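# Flip the toast in the pan, then set turner down

## Task

Use the steel turner (spatula) to flip the toast slice so it rests flat inside the frying pan with its browned side upward. Afterwards put the turner down on the table, clear of both the pan and the hot plate. The hand and arm may never contact the toast, the hot plate's heating surface, or any part of the pan except its plastic handle; any such contact fails the task immediately. The pan and hot plate are not fixed, and at the end the pan must sit level and centred on the hot plate.

## Robot and tools

Robot: one arm on a base, ending in a five-finger right hand. There is only one arm, so every motion argument is a single row or list of rows for that arm.

Frames. The scene frame has its origin on the table top directly under the arm's base, +z up, +y to the left when looking along +x. Printed poses, velocities and move targets' resulting poses are reported in this frame. Offsets in a row are taken along the Hand target's own axes. The hand point sits 0.05 m in front of the palm, where index pad and thumb tip meet in a pinch. Its +z runs along the straightened fingers (which extend 0.06 to 0.07 m past it), +y points out of the palm, +x runs across the palm away from the thumb. A fixed bracket on the little-finger side of the wrist sticks out about 0.10 m across the palm and can collide with things.

The row (14 numbers, each in [-1, 1]): dx, dy, dz, rx, ry, rz, little, ring, middle, index, thumb_bend, thumb_turn, force_limit, speed. The first six are an offset, not a pose: a displacement of the hand point from the Hand target as it stood when the action or move began, along that target's axes. 1.0 equals 0.6 m for dx, dy, dz and 180 degrees for rotation; rx, ry, rz form one rotation vector. Finger numbers are absolute targets: +1 open/straight, -1 curled into the palm. thumb_bend +1 straight, -1 bent; thumb_turn +1 beside the palm, -1 in front of it. A pinch is roughly index -0.22, thumb_bend -0.75, thumb_turn -0.57. force_limit maps -1..+1 to about 0..10 N fingertip force (0..15 N for the two thumb motors); speed maps -1..+1 from near zero to full speed (whole travel in 0.6 s). To keep the hand unchanged, repeat the six finger numbers, force_limit and speed last sent; a 0 is itself a command. For gentle grips close at speed -0.9 or lower.

Tools.
- execute_actions(actions, cameras): actions is a list of actions; each action is a table of up to 15 rows, one per 1/30 s control step, the last row held to fill 15 steps. Every row of an action counts from that action's starting Hand target, and each new action starts from the current Hand target, so a repeated offset moves further. An empty list just reports state and images.
- move(target, speed, blend, stop_force, zero, blocking, cameras): target is one 14-number row or a list of up to 15 rows, all offsets from the same starting Hand target. speed in m/s, 0.002 to 0.5 (default 0.25), rotations up to twice that in rad/s; one value or one per target. blend in m rounds corners in a list. stop_force, 3 to 40 N, ends the path when the wrist sensor feels that much extra push against the motion; zero=true (default) re-zeroes first. Omit stop_force when backing away from contact. blocking=false returns after 0.5 s while the move continues (not allowed with stop_force). The result adds a move: line such as done, off_target, moving, held or fault, plus limits (paced = pose clipped, held = steps withheld).
- wait(seconds 0 to 10): lets time pass holding the last command.
- stop(): brakes a running move.
- zoom_image(camera, region [x0,y0,x1,y1] pixels, max 504x504): cameras cam_head_left, cam_head_right, cam_wrist (each 896x504).
- show_instructions(): shows the reference images.
- zero_wrist_force(): re-zeros the wrist force sensor.
- finished_scene(scene): ends the current scene with its number; irreversible.

Result lines. end_effector_position (m) and end_effector_quat_wxyz in the scene frame, velocities in m/s and rad/s (omitted when joint velocities read within noise). Hand target is the last commanded pose after clipping; the hand often rests short of it, and sending the missing distance as an offset closes the gap. hand_measured, hand_stopped_by (moving, target, force, stalled, fault) and hand_load_n list six values in the row's finger order; a lost grip shows as load near 0. Wrist force/torque are in the end effector's axes, with a line for the peak since last shown. Joint torques include the arm's own weight. MOTOR HOT warns of heating; OVER-TEMPERATURE FAULT brakes the arm for 30-60 s.

Motion limits. Each step the commanded pose is clipped to within 150 mm and 16 degrees of the measured one. The arm is stiff: aiming even slightly beyond firm contact can trigger a fault. Contact torque beyond joint limits (wrist joints 25.4 N m) or a net external force near 150 N stops the arm for 10 s. Avoid paths passing near the base, which can flip the shoulder posture.

Things to avoid: touching toast, heating plate or pan body with the hand; dropping the turner or releasing it while moving; knocking the pan or hot plate off-centre or tilting it; anything leaving the table; slams, fast hard contacts and over-loading the fingers.

Each tool is called after "Request:" as name(argument=value, ...) on one line, values as JSON.

Reference images:

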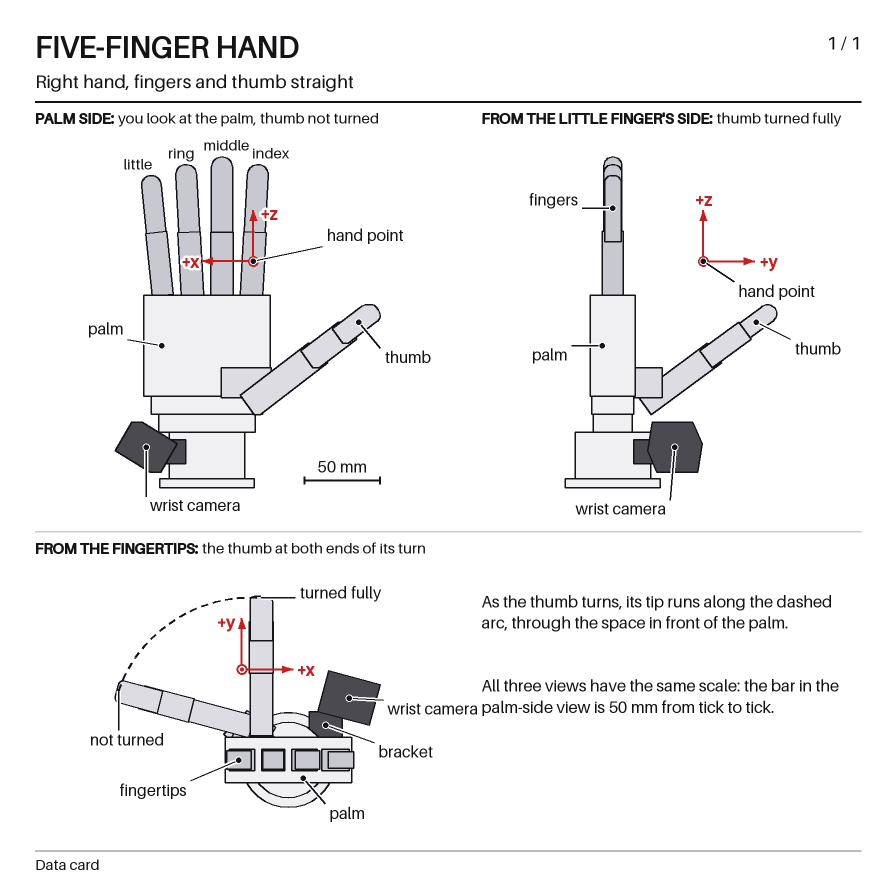

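## Session

Request:
execute_actions(actions=[])

Request:
zoom_image(camera="cam_head_left", region=[350, 165, 590, 385])

Scene clock: 0.00 s.
end_effector_position=(+0.8787, +0.1421, +0.3354) hand_measured=(+1.000, +1.000, +1.000, +1.000, +1.000, +1.000) hand_load_n=(+0.0, +0.0, +0.0, +0.0, +0.0, +0.0) hand_stopped_by=(target, target, target, target, target, target) hand_force_limit=0.00 hand_speed=-0.80 end_effector_quat_wxyz=(+0.155, +0.331, +0.852, +0.375)
Joint positions: [-0.666 -0.826 0.606 1.118 0.321 -0.813]
Joint velocities: within noise
Joint torques (N m): no reading
Motor temperatures (°C): [24 25 23 36 37 27]
Wrist force (N): no reading
Wrist torque (N m): no reading
Wrist force, peak (N): no reading
Hand target: +0.8787, +0.1422, +0.3354; +0.155, +0.331, +0.852, +0.375
camera_calibration:
cam_wrist: T_world_to_cam=[[0.209821, 0.670921, 0.711225, -0.524384], [0.397221, -0.723175, 0.565008, -0.435359], [0.893415, 0.163963, -0.418241, -0.554568], [0, 0, 0, 1]] pos_world=[0.778421, 0.127908, 0.386993]

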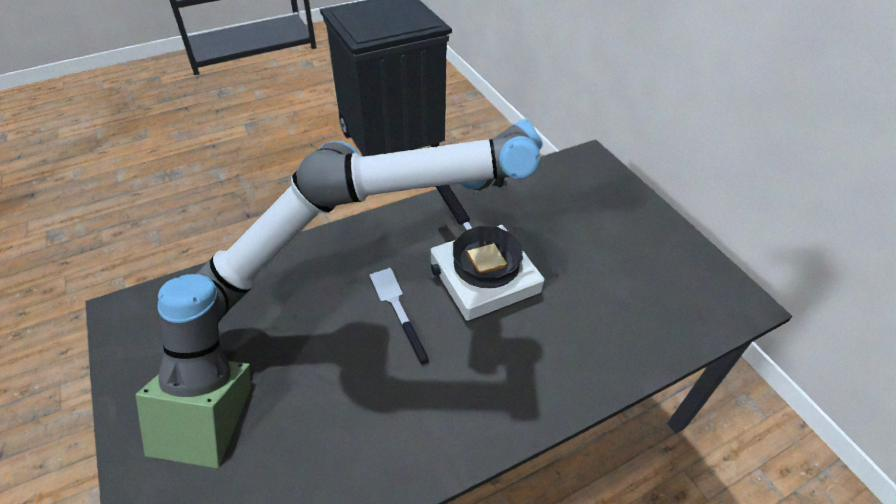

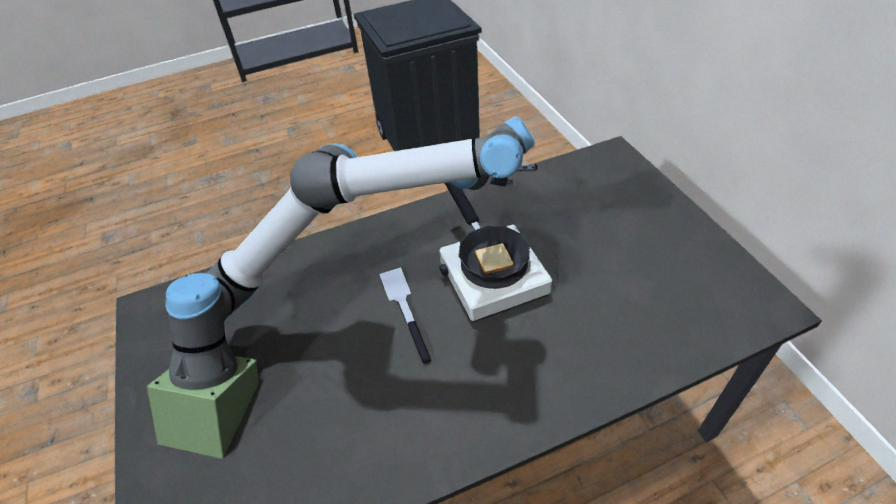

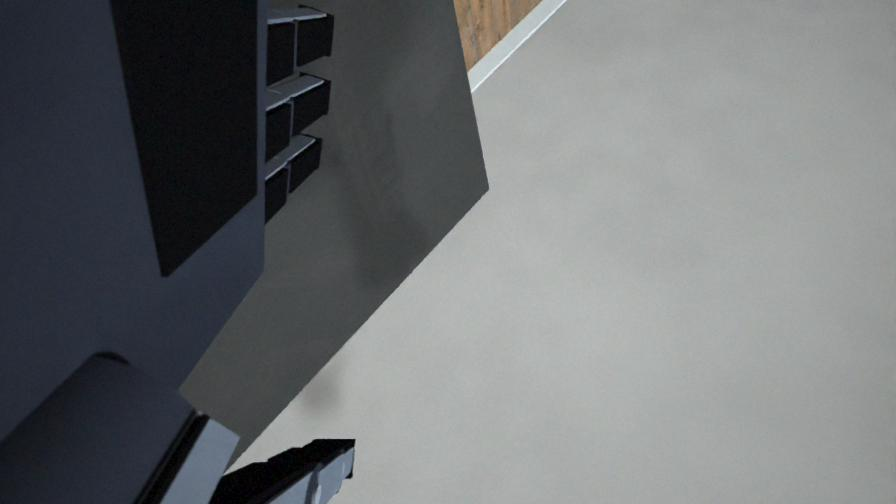

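Scaled by 2.100.

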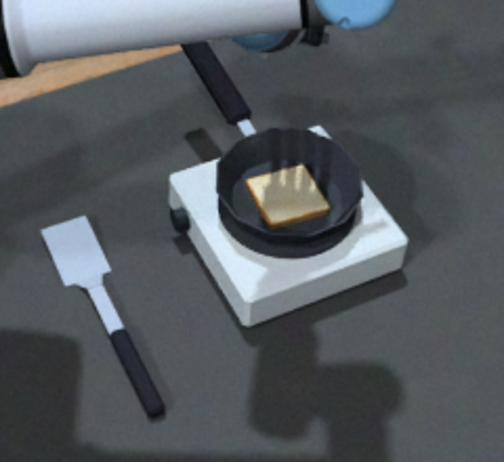

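Request:
move(target=[0.131,-0.428,-0.513,0.134,0.300,-0.670,0.15,0.15,0.15,0.15,0.1,-1,0,0.3], speed=0.3)

Scene clock: 19.67 s.
end_effector_position=(+0.5486, -0.0978, +0.3503) hand_measured=(+0.150, +0.150, +0.150, +0.150, +0.100, -1.000) hand_load_n=(+0.0, +0.0, +0.0, +0.0, +0.0, +0.0) hand_stopped_by=(target, target, target, target, target, target) hand_force_limit=0.00 hand_speed=0.30 end_effector_quat_wxyz=(+0.000, +0.690, -0.724, +0.001)
Joint positions: [-1.029 -0.884 0.774 1.827 1.101 -4.009]
Joint velocities: within noise
Joint torques (N m): [-16.2 -35.12 -8.65 2.22 0.84 -1.77]
Motor temperatures (°C): [24 25 23 36 37 27]
Wrist force (N): [0.7 1.5 0.6]
Wrist torque (N m): [0.17 -0.05 0.14]
Wrist force, peak (N): [1.7 1.9 0.3]
Hand target: +0.5485, -0.0978, +0.3503; +0.000, +0.690, -0.724, +0.001
Off the commanded pose: 0.000 m, 0 deg.
move: done
camera_calibration:
cam_wrist: T_world_to_cam=[[-0.969695, -0.244158, 0.00891524, 0.498813], [-0.197157, 0.803538, 0.561655, -0.00962881], [-0.144296, 0.542876, -0.827323, 0.535628], [0, 0, 0, 1]] pos_world=[0.559087, -0.161253, 0.444098]

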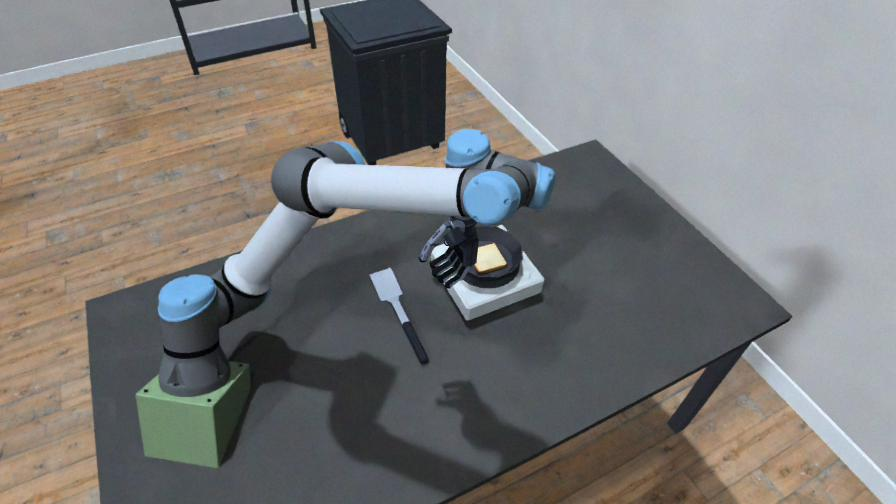

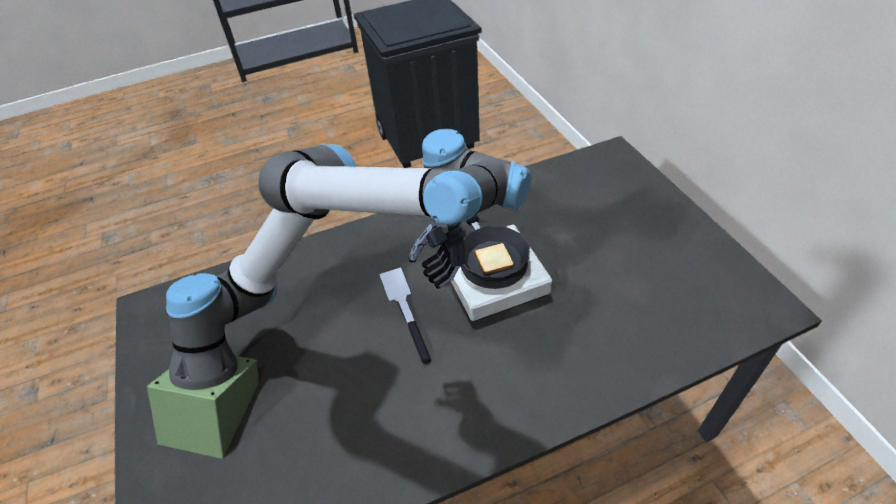

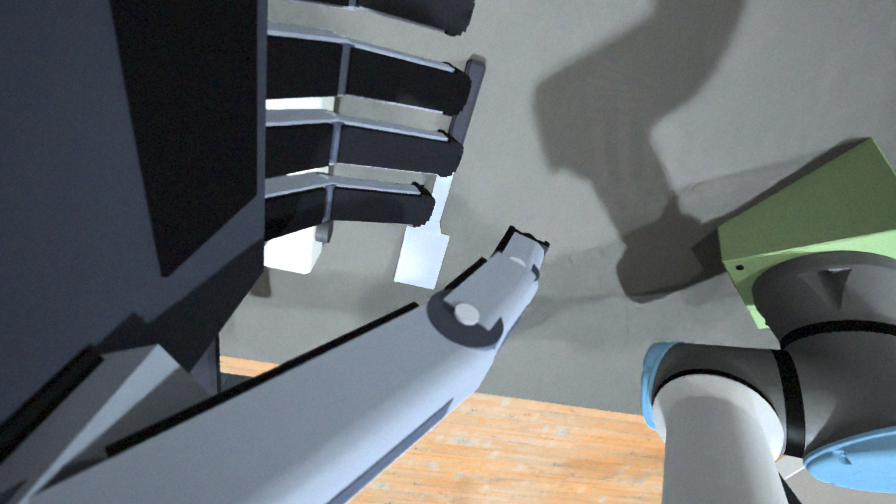

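Request:
move(target=[-0.077,0.058,0.417,0.361,0,-0.008,0.15,0.15,0.15,0.15,0.1,-1,0,0.3], speed=0.3)

Scene clock: 27.57 s.
end_effector_position=(+0.5164, -0.0505, +0.1000) hand_measured=(+0.150, +0.150, +0.150, +0.150, +0.100, -1.000) hand_load_n=(+0.0, +0.0, +0.0, +0.0, +0.0, +0.0) hand_stopped_by=(target, target, target, target, target, target) hand_force_limit=0.00 hand_speed=0.30 end_effector_quat_wxyz=(-0.370, +0.591, -0.602, +0.390) end_effector_velocity=(+0.000, +0.000, -0.001) end_effector_angular_velocity=(-0.002, -0.002, +0.001)
Joint positions: [-1.108 -1.472 2.327 -0.572 0.541 -2.987]
Joint velocities: [0 0.001 0.003 -0.008 0.001 0.001]
Joint torques (N m): [-15.6 -0.4 -8.98 -2.52 0.55 2.62]
Motor temperatures (°C): [24 25 23 36 37 27]
Wrist force (N): [0.5 3.0 -1.0]
Wrist torque (N m): [0.45 0.09 0.16]
Wrist force, peak (N): [0.0 4.5 -1.1]
Hand target: +0.5163, -0.0505, +0.0999; -0.370, +0.590, -0.602, +0.390
Off the commanded pose: 0.000 m, 0 deg.
move: done
camera_calibration:
cam_wrist: T_world_to_cam=[[-0.420792, -0.292129, -0.858834, 0.282287], [-0.587585, 0.809063, 0.0126922, 0.343363], [0.691143, 0.509978, -0.512097, -0.166412], [0, 0, 0, 1]] pos_world=[0.435553, -0.110472, 0.152861]

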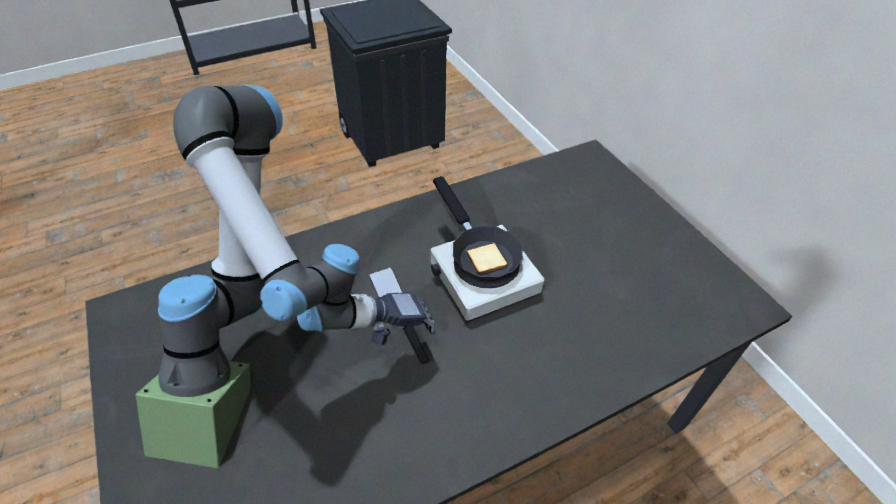

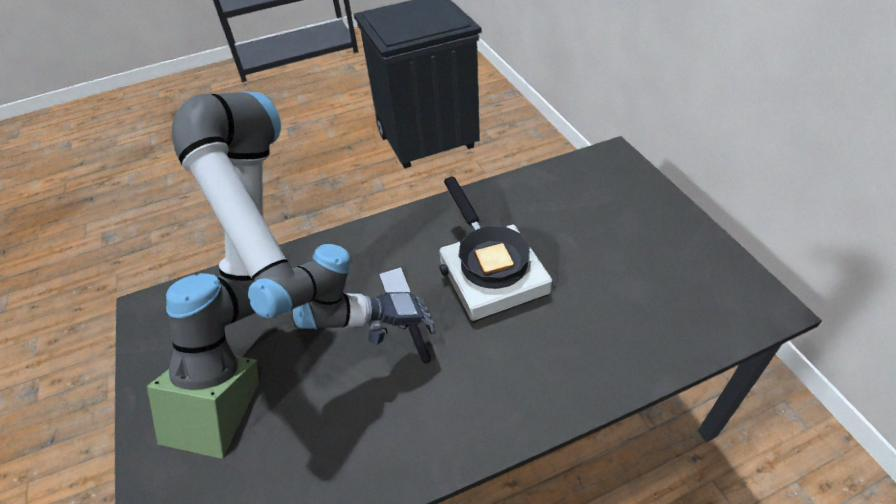

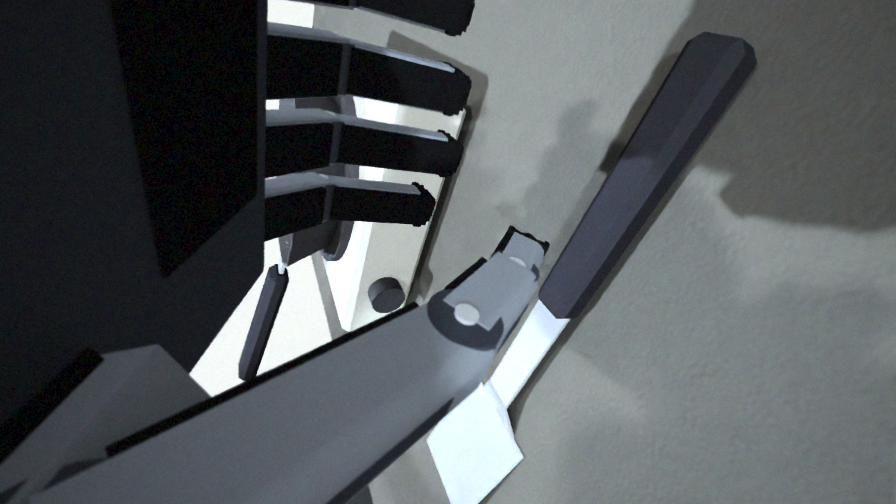

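Request:
move(target=[0.003,0.1127,0.058,0,0,0,0.15,0.15,0.15,0.15,0.1,-1,0,0.3], speed=0.06, stop_force=5, cameras=["cam_wrist"])

Request:
move(target=[0,0,0,0,0,0,-0.6,-0.6,-0.6,-0.6,-0.8,-1,-0.2,-0.7], cameras=["cam_wrist"])

Scene clock: 38.43 s.
end_effector_position=(+0.5193, -0.0535, +0.0240) hand_measured=(+0.150, +0.150, +0.150, +0.150, +0.100, -1.000) hand_load_n=(+0.0, +0.0, +0.0, +0.0, +0.0, +0.5) hand_stopped_by=(target, target, target, target, target, target) hand_force_limit=0.00 hand_speed=0.30 end_effector_quat_wxyz=(-0.370, +0.590, -0.602, +0.390)
Joint positions: [-0.983 -1.281 2.365 -0.848 0.663 -2.93]
Joint velocities: within noise
Joint torques (N m): [-19.42 -28.25 -18 -1.78 1.6 -2.34]
Motor temperatures (°C): [24 25 23 36 37 27]
Wrist force (N): [0.0 3.4 -1.0]
Wrist torque (N m): [0.53 0.17 0.13]
Wrist force, peak (N): [-0.2 4.1 -0.8]
Hand target: +0.5193, -0.0535, +0.0240; -0.370, +0.590, -0.602, +0.390
Off the commanded pose: 0.000 m, 0 deg.
move: done
camera_calibration:
cam_wrist: T_world_to_cam=[[-0.420835, -0.291843, -0.85891, 0.217408], [-0.587415, 0.809184, 0.0128658, 0.348391], [0.691261, 0.509951, -0.511966, -0.20589], [0, 0, 0, 1]] pos_world=[0.438466, -0.11347, 0.0768427]
Images, in order (width x height): cam_wrist 896x504.

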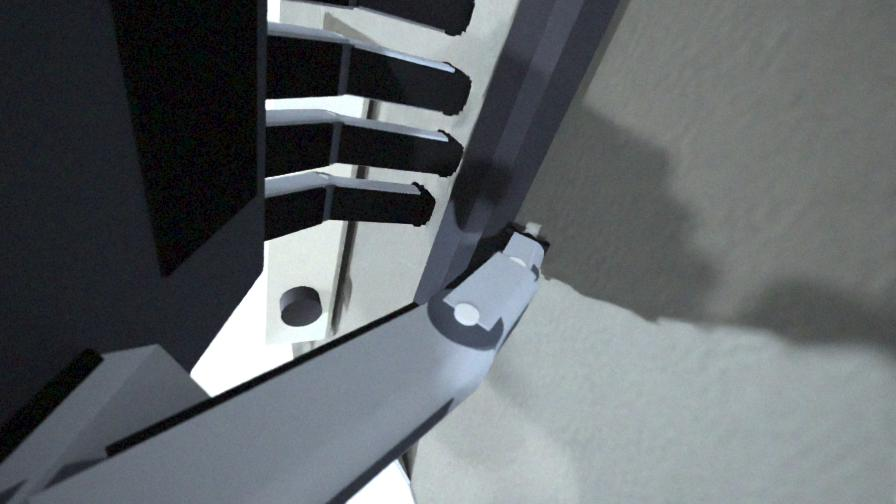

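Scene clock: 40.20 s.
end_effector_position=(+0.5193, -0.0535, +0.0240) hand_measured=(-0.600, -0.114, -0.080, -0.096, -0.048, -1.000) hand_load_n=(+0.0, +6.0, +5.0, +3.5, +7.5, +0.0) hand_stopped_by=(target, force, force, force, force, target) hand_force_limit=-0.20 hand_speed=-0.70 end_effector_quat_wxyz=(-0.370, +0.590, -0.602, +0.390)
Joint positions: [-0.983 -1.281 2.365 -0.848 0.663 -2.93]
Joint velocities: within noise
Joint torques (N m): [-17.48 -20.66 -13.82 -2.07 1.64 -2.02]
Motor temperatures (°C): [24 25 23 36 37 27]
Wrist force (N): [-0.4 0.7 -1.3]
Wrist torque (N m): [0.49 0.16 0.06]
Wrist force, peak (N): [-0.1 3.6 -1.1]
Hand target: +0.5193, -0.0535, +0.0240; -0.370, +0.590, -0.602, +0.390
Off the commanded pose: 0.000 m, 0 deg.
move: done
camera_calibration:
cam_wrist: T_world_to_cam=[[-0.420812, -0.291871, -0.858911, 0.217406], [-0.587412, 0.809186, 0.0128209, 0.348401], [0.691277, 0.50993, -0.511964, -0.205895], [0, 0, 0, 1]] pos_world=[0.438473, -0.113475, 0.0768548]
Images, in order (width x height): cam_wrist 896x504.

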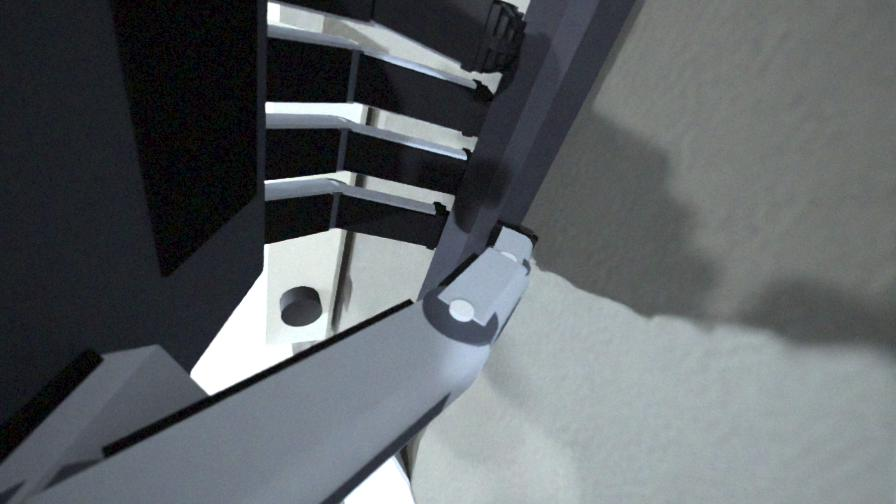

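Request:
move(target=[0,-0.004,-0.002,0,0,0,-0.6,-0.9,-0.9,-0.9,-0.92,-1,0.95,-0.7], cameras=[])

Request:
move(target=[0,-0.22,-0.103,0,0,0,-0.6,-0.9,-0.9,-0.9,-0.92,-1,0.95,-0.7], speed=0.1)

Scene clock: 43.10 s.
end_effector_position=(+0.5192, -0.0534, +0.0267) hand_measured=(-0.600, -0.128, -0.092, -0.120, -0.052, -1.000) hand_load_n=(+0.0, +4.0, +6.5, +9.0, +18.5, +1.0) hand_stopped_by=(target, force, force, force, force, target) hand_force_limit=0.95 hand_speed=-0.70 end_effector_quat_wxyz=(-0.370, +0.590, -0.602, +0.390)
Joint positions: [-0.987 -1.288 2.364 -0.839 0.658 -2.932]
Joint velocities: within noise
Joint torques (N m): [-14.13 -20.19 -18.14 -0.12 0.25 -1.62]
Motor temperatures (°C): [24 25 23 36 37 27]
Wrist force (N): [-0.1 4.7 -0.7]
Wrist torque (N m): [0.54 0.24 0.01]
Wrist force, peak (N): [-1.1 -6.9 -0.1]
Hand target: +0.5192, -0.0534, +0.0267; -0.370, +0.590, -0.602, +0.390
Off the commanded pose: 0.000 m, 0 deg.
move: done
No camera images: "cameras" was empty.

Scene clock: 45.00 s.
end_effector_position=(+0.5189, -0.0513, +0.1724) hand_measured=(-0.600, -0.128, -0.092, -0.122, -0.052, -1.000) hand_load_n=(-2.0, +3.5, +10.0, +0.5, +13.5, +3.0) hand_stopped_by=(target, force, force, force, force, target) hand_force_limit=0.95 hand_speed=-0.70 end_effector_quat_wxyz=(-0.370, +0.591, -0.602, +0.390)
Joint positions: [-1.217 -1.586 2.232 -0.299 0.438 -3.059]
Joint velocities: within noise
Joint torques (N m): [-10.9 -0.25 -15.09 0.26 0.3 2.45]
Motor temperatures (°C): [24 25 23 36 37 27]
Wrist force (N): [0.4 4.2 0.0]
Wrist torque (N m): [0.38 0.12 -0.01]
Wrist force, peak (N): [-0.1 5.7 0.1]
Hand target: +0.5189, -0.0513, +0.1724; -0.370, +0.590, -0.602, +0.390
Off the commanded pose: 0.000 m, 0 deg.
move: done
camera_calibration:
cam_wrist: T_world_to_cam=[[-0.420738, -0.29209, -0.858873, 0.345295], [-0.587457, 0.809158, 0.012596, 0.344595], [0.691285, 0.50985, -0.512033, -0.130744], [0, 0, 0, 1]] pos_world=[0.438094, -0.111314, 0.225279]

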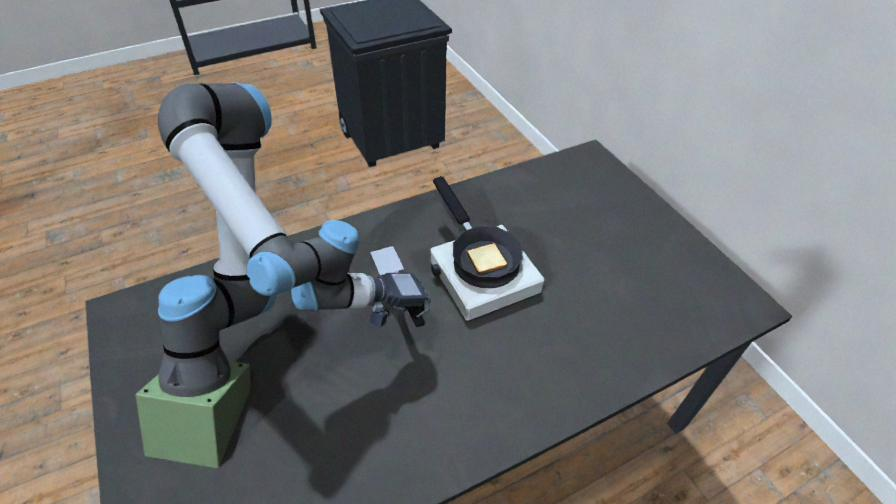

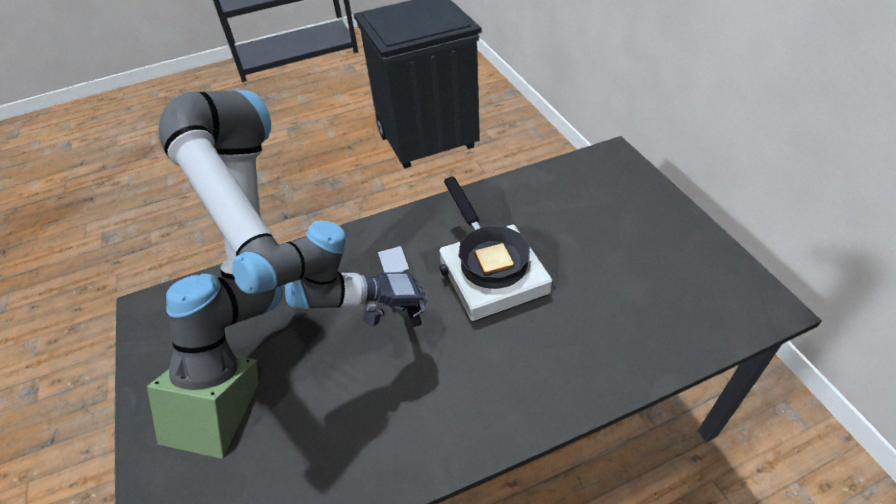

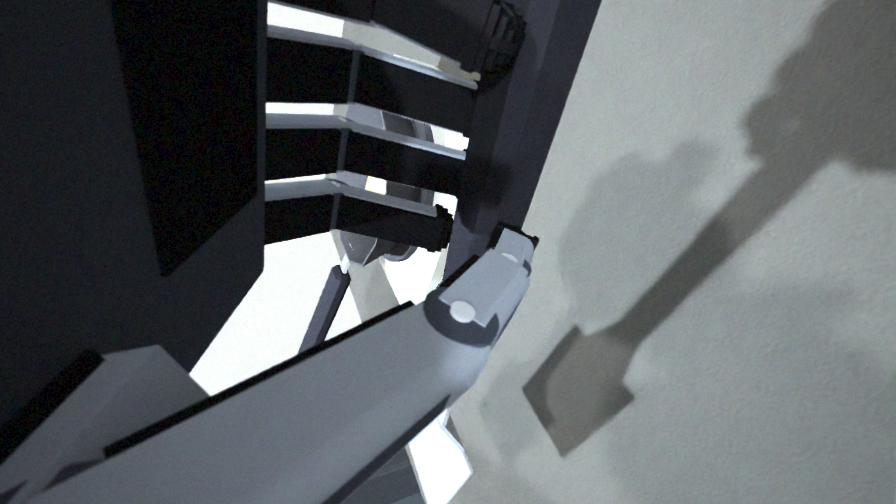

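Request:
move(target=[[0.005,-0.287,-0.134,0,0,0,-0.6,-0.9,-0.9,-0.9,-0.92,-1,0.95,-0.7],[0.11,-0.449,0.226,-0.003,0.158,-0.204,-0.6,-0.9,-0.9,-0.9,-0.92,-1,0.95,-0.7]], speed=0.2, blend=0.03)

Request:
zoom_image(camera="cam_head_right", region=[440, 215, 540, 305])

Request:
zoom_image(camera="cam_wrist", region=[350, 304, 600, 504])

Scene clock: 57.30 s.
end_effector_position=(+0.7535, -0.1212, +0.3604) hand_measured=(-0.600, -0.128, -0.092, -0.122, -0.052, -1.000) hand_load_n=(-2.0, +4.0, +10.0, +1.0, +13.0, +3.5) hand_stopped_by=(target, force, force, force, force, target) hand_force_limit=0.95 hand_speed=-0.70 end_effector_quat_wxyz=(-0.071, +0.638, -0.460, +0.613)
Joint positions: [-0.795 -1.378 1.362 0.191 1.333 -3.517]
Joint velocities: within noise
Joint torques (N m): [-8.5 -26.24 -26.24 0.76 2.73 -0.23]
Motor temperatures (°C): [24 25 23 36 37 27]
Wrist force (N): [-2.1 3.9 -0.9]
Wrist torque (N m): [0.51 0.25 -0.03]
Wrist force, peak (N): [0.5 5.8 0.4]
Hand target: +0.7536, -0.1212, +0.3604; -0.071, +0.638, -0.460, +0.614
Off the commanded pose: 0.000 m, 0 deg.
move: done
camera_calibration:
cam_wrist: T_world_to_cam=[[-0.538183, -0.733204, -0.415658, 0.460318], [-0.455536, 0.667976, -0.588468, 0.636688], [0.709117, -0.127356, -0.693494, -0.186307], [0, 0, 0, 1]] pos_world=[0.669883, -0.111513, 0.436803]

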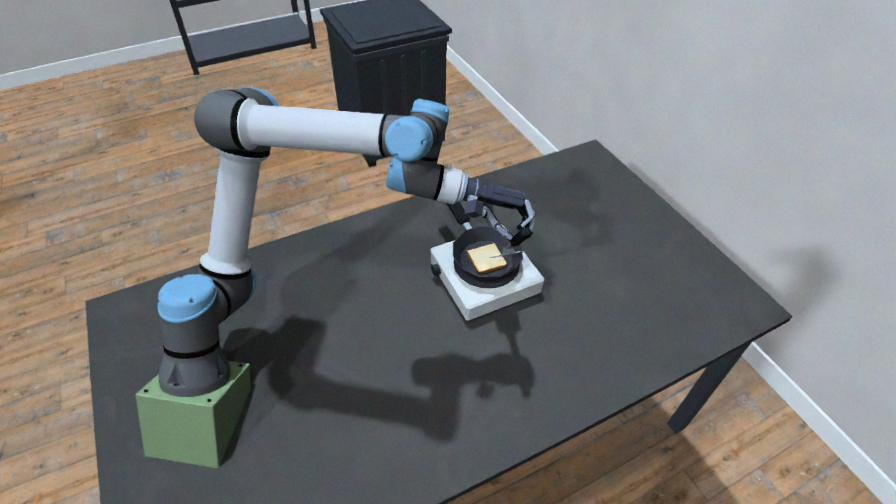

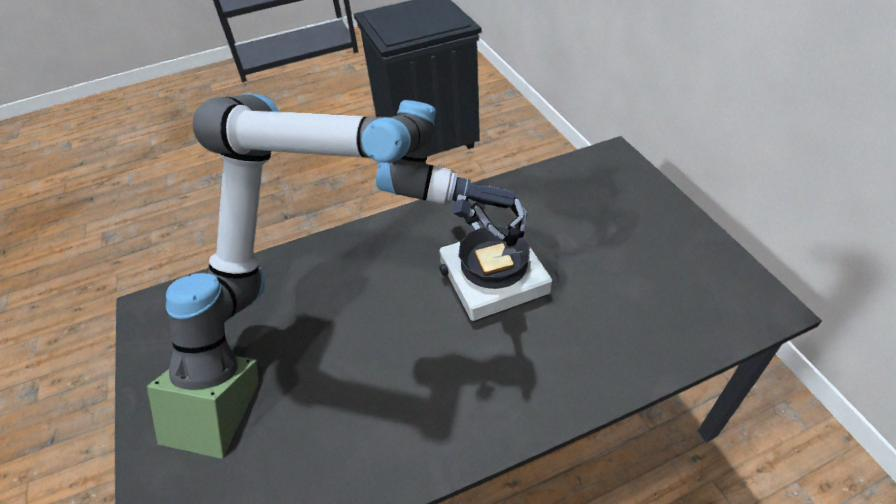

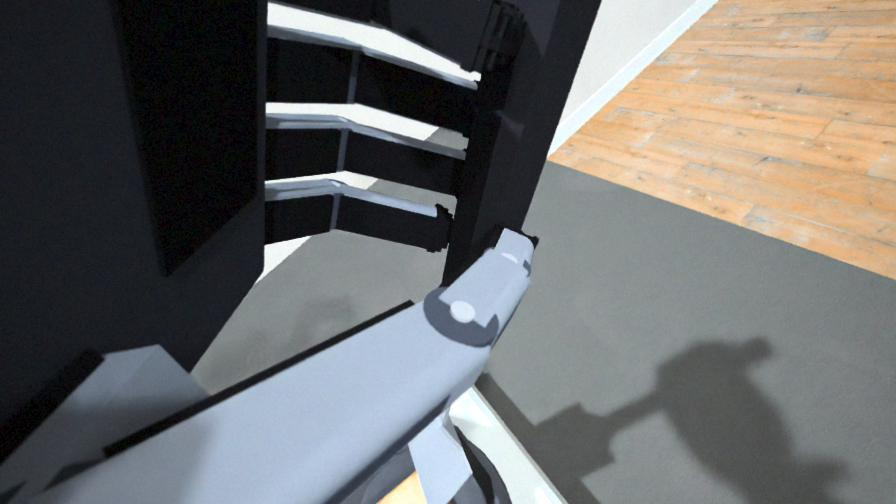

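Scaled by 5.040.

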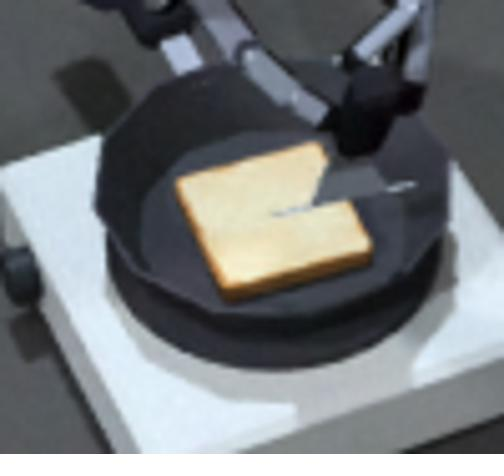

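Scaled by 2.016.

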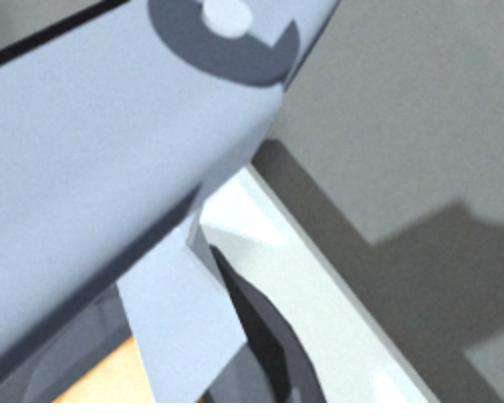

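Request:
move(target=[0.002,0.011,-0.024,0.016,-0.0145,-0.005,-0.6,-0.9,-0.9,-0.9,-0.92,-1,0.95,-0.7], speed=0.1, cameras=[])

Request:
move(target=[-0.066,0.060,0.022,0,0,0,-0.6,-0.9,-0.9,-0.9,-0.92,-1,0.95,-0.7], speed=0.06, cameras=["cam_head_right","cam_wrist"])

Request:
zoom_image(camera="cam_head_right", region=[440, 215, 540, 305])

Request:
zoom_image(camera="cam_wrist", region=[350, 304, 600, 504])

Scene clock: 63.20 s.
end_effector_position=(+0.7379, -0.1189, +0.3605) hand_measured=(-0.600, -0.128, -0.092, -0.122, -0.052, -1.000) hand_load_n=(-1.5, +4.0, +10.0, +0.5, +13.5, +4.0) hand_stopped_by=(target, force, force, force, force, target) hand_force_limit=0.95 hand_speed=-0.70 end_effector_quat_wxyz=(-0.092, +0.653, -0.438, +0.611)
Joint positions: [-0.843 -1.43 1.45 0.127 1.226 -3.532]
Joint velocities: within noise
Joint torques (N m): [-11.37 -12.67 -19.07 0.96 0.29 2.25]
Motor temperatures (°C): [24 25 23 36 37 27]
Wrist force (N): [-2.2 3.6 -1.1]
Wrist torque (N m): [0.47 0.26 -0.01]
Wrist force, peak (N): [-2.1 4.2 -1.1]
Hand target: +0.7379, -0.1189, +0.3604; -0.093, +0.653, -0.438, +0.611
Off the commanded pose: 0.000 m, 0 deg.
move: done
No camera images: "cameras" was empty.

Scene clock: 64.47 s.
end_effector_position=(+0.7381, -0.1189, +0.3051) hand_measured=(-0.600, -0.128, -0.092, -0.122, -0.052, -1.000) hand_load_n=(-1.5, +4.0, +10.0, +0.5, +13.5, +3.0) hand_stopped_by=(target, force, force, force, force, target) hand_force_limit=0.95 hand_speed=-0.70 end_effector_quat_wxyz=(-0.093, +0.653, -0.438, +0.611)
Joint positions: [-0.783 -1.406 1.547 0.004 1.284 -3.523]
Joint velocities: within noise
Joint torques (N m): [-21.14 -36.91 -27.35 1.34 0.05 0.66]
Motor temperatures (°C): [24 25 23 36 37 27]
Wrist force (N): [-1.9 3.5 -0.9]
Wrist torque (N m): [0.42 0.22 -0.01]
Wrist force, peak (N): [-2.8 3.9 -0.7]
Hand target: +0.7381, -0.1188, +0.3053; -0.093, +0.653, -0.438, +0.611
Off the commanded pose: 0.000 m, 0 deg.
move: done
camera_calibration:
cam_wrist: T_world_to_cam=[[-0.485671, -0.768619, -0.416351, 0.387997], [-0.500607, 0.635017, -0.588341, 0.62486], [0.7166, -0.0773124, -0.693186, -0.213052], [0, 0, 0, 1]] pos_world=[0.653922, -0.115047, 0.381489]
Images, in order (width x height): cam_head_right 896x504, cam_wrist 896x504.

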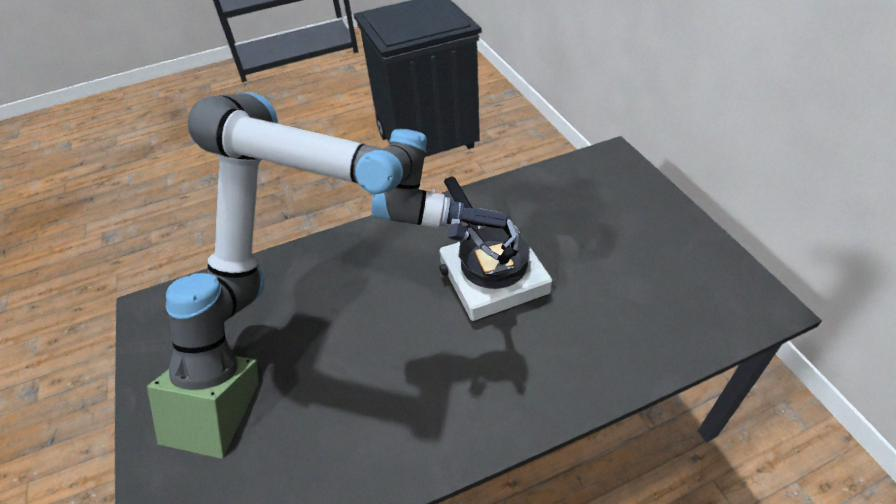

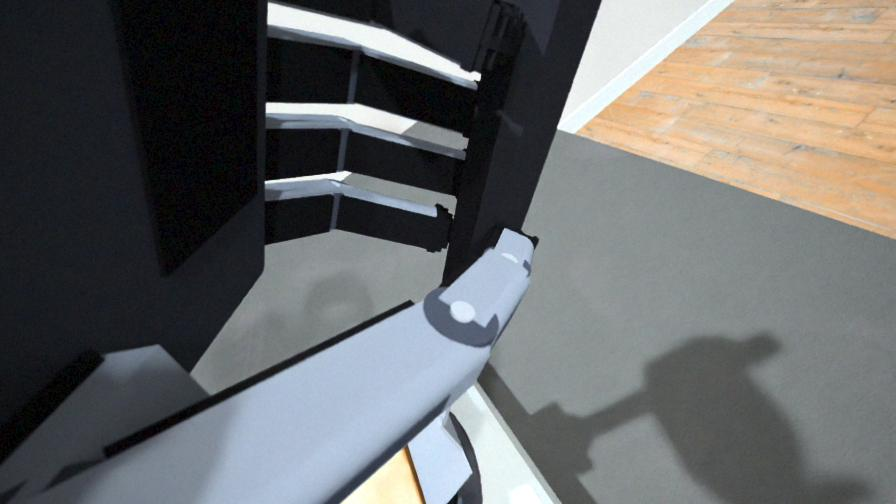

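Scaled by 5.040.

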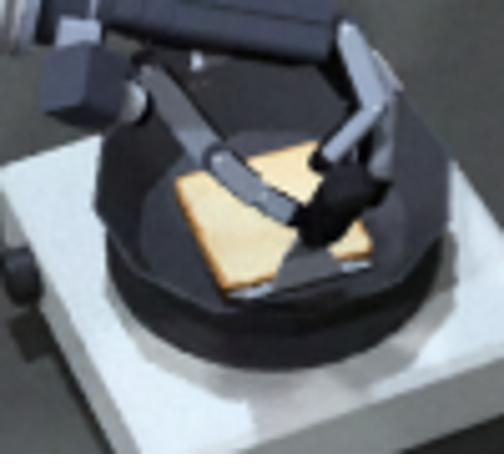

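Scaled by 2.016.

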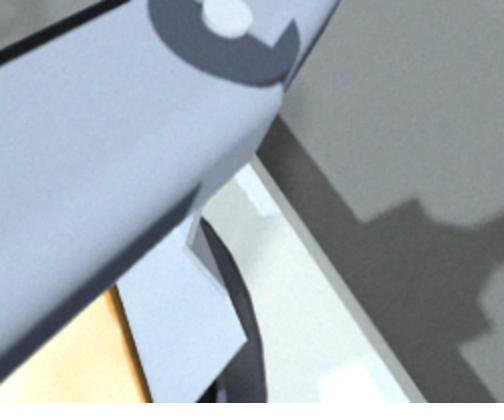

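Request:
move(target=[-0.048,0.0436,0.0158,0,0,0,-0.6,-0.9,-0.9,-0.9,-0.92,-1,0.95,-0.7], speed=0.02, stop_force=3, cameras=["cam_head_right","cam_wrist"])

Request:
zoom_image(camera="cam_head_right", region=[440, 215, 540, 305])

Request:
zoom_image(camera="cam_wrist", region=[350, 304, 600, 504])

Scene clock: 70.37 s.
end_effector_position=(+0.7381, -0.1187, +0.2652) hand_measured=(-0.600, -0.128, -0.092, -0.122, -0.052, -1.000) hand_load_n=(+0.0, +0.0, +12.0, +2.0, +13.0, +3.0) hand_stopped_by=(target, force, force, force, force, target) hand_force_limit=0.95 hand_speed=-0.70 end_effector_quat_wxyz=(-0.093, +0.653, -0.438, +0.611)
Joint positions: [-0.741 -1.38 1.606 -0.084 1.326 -3.516]
Joint velocities: within noise
Joint torques (N m): [-21.3 -37.43 -24.59 1.31 -0.07 -0.59]
Motor temperatures (°C): [24 25 23 36 37 27]
Wrist force (N): [-1.8 2.8 -1.3]
Wrist torque (N m): [0.49 0.22 0.18]
Wrist force, peak (N): [-2.1 3.7 -0.9]
Hand target: +0.7381, -0.1187, +0.2652; -0.093, +0.653, -0.438, +0.611
Off the commanded pose: 0.000 m, 0 deg.
move: done
camera_calibration:
cam_wrist: T_world_to_cam=[[-0.485548, -0.76873, -0.41629, 0.371419], [-0.500561, 0.634875, -0.588534, 0.601319], [0.716716, -0.0773829, -0.693059, -0.240858], [0, 0, 0, 1]] pos_world=[0.653966, -0.11488, 0.341585]
Images, in order (width x height): cam_head_right 896x504, cam_wrist 896x504.

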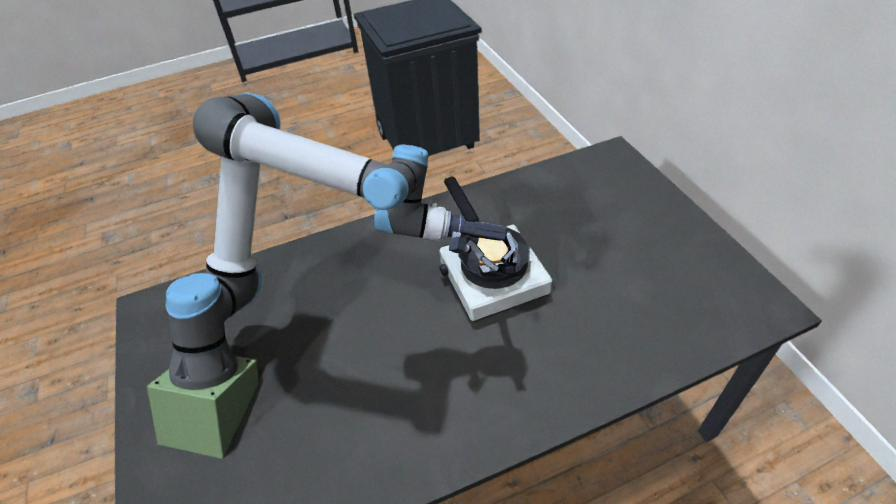

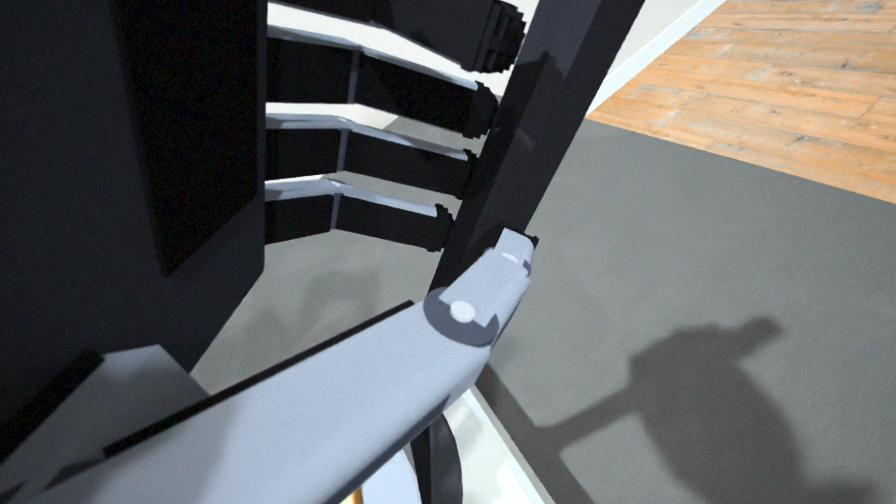

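Scaled by 5.040.

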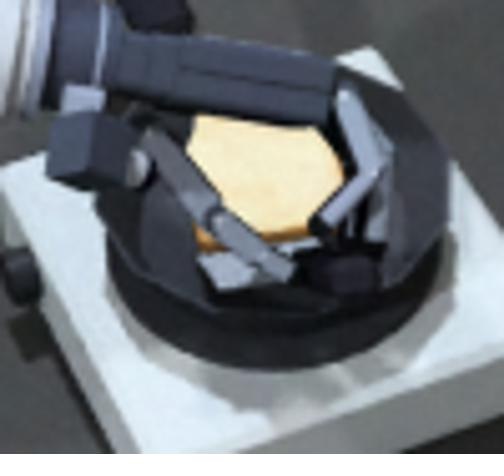

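Scaled by 2.016.

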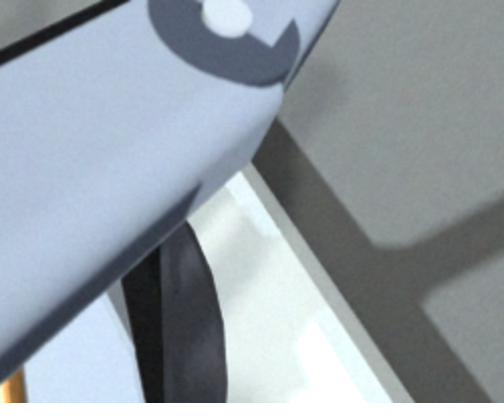

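Request:
move(target=[[-0.033,0.0267,0.0094,-0.0036,-0.0185,0.0402,-0.6,-0.9,-0.9,-0.9,-0.92,-1,0.95,-0.7],[-0.0657,0.056,0.02,-0.0072,-0.0371,0.0804,-0.6,-0.9,-0.9,-0.9,-0.92,-1,0.95,-0.7]], speed=0.03, blend=0.005)

Request:
zoom_image(camera="cam_head_right", region=[440, 215, 540, 305])

Request:
zoom_image(camera="cam_head_left", region=[430, 215, 530, 305])

Scene clock: 81.33 s.
end_effector_position=(+0.7383, -0.1169, +0.2120) hand_measured=(-0.600, -0.128, -0.092, -0.122, -0.052, -1.000) hand_load_n=(+0.0, +0.0, +10.5, +2.0, +14.0, +4.0) hand_stopped_by=(target, force, force, force, force, target) hand_force_limit=0.95 hand_speed=-0.70 end_effector_quat_wxyz=(-0.187, +0.628, -0.517, +0.550)
Joint positions: [-0.77 -1.309 1.626 -0.119 1.191 -3.285]
Joint velocities: within noise
Joint torques (N m): [-17.21 -31.56 -14.48 -1.35 1.87 -2.52]
Motor temperatures (°C): [24 25 23 36 37 27]
Wrist force (N): [0.3 2.8 -1.2]
Wrist torque (N m): [0.47 0.14 0.25]
Wrist force, peak (N): [-1.9 3.0 -1.4]
Hand target: +0.7383, -0.1168, +0.2121; -0.187, +0.628, -0.517, +0.550
Off the commanded pose: 0.000 m, 0 deg.
move: done
camera_calibration:
cam_wrist: T_world_to_cam=[[-0.475273, -0.623346, -0.62093, 0.403567], [-0.491271, 0.773485, -0.400466, 0.538387], [0.729909, 0.114714, -0.673849, -0.26914], [0, 0, 0, 1]] pos_world=[0.652747, -0.133998, 0.284832]

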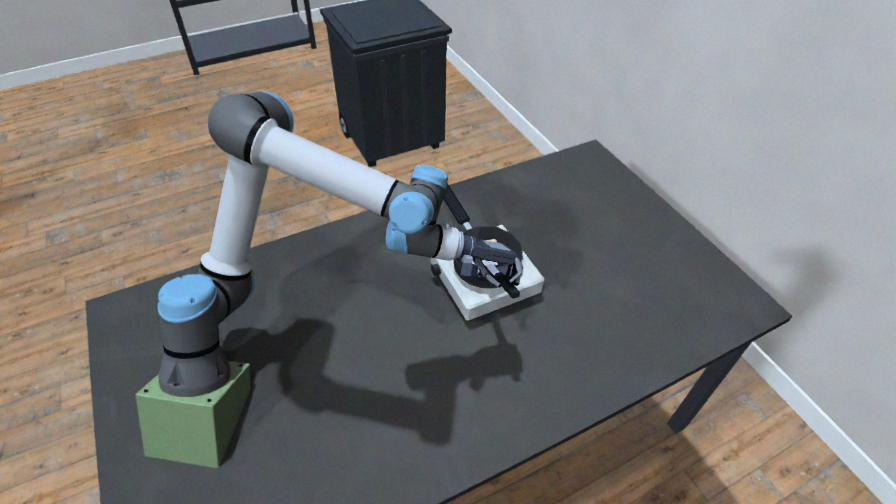

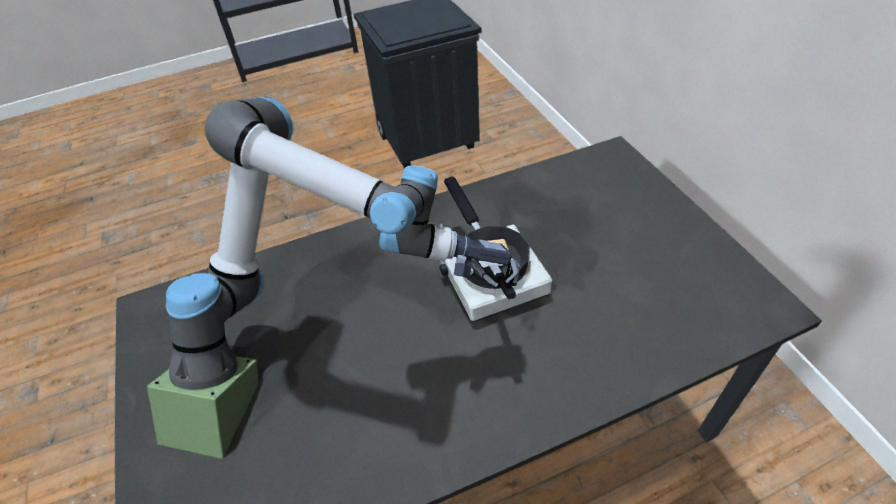

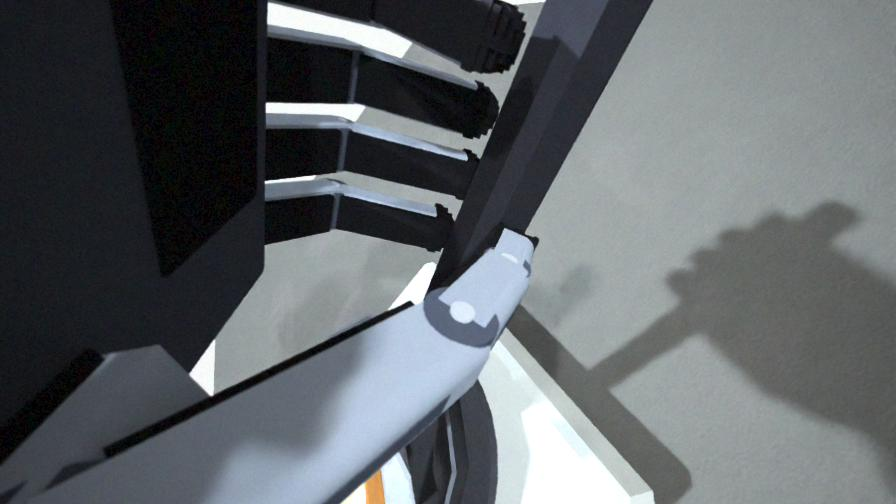

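Scaled by 5.040.

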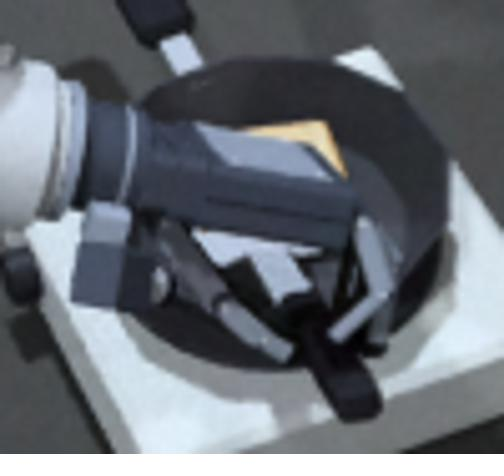

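Scaled by 5.040.

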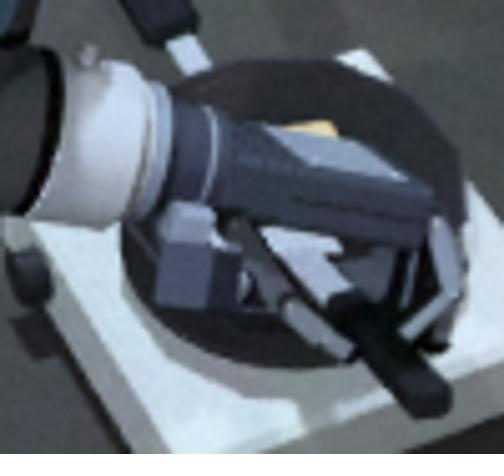

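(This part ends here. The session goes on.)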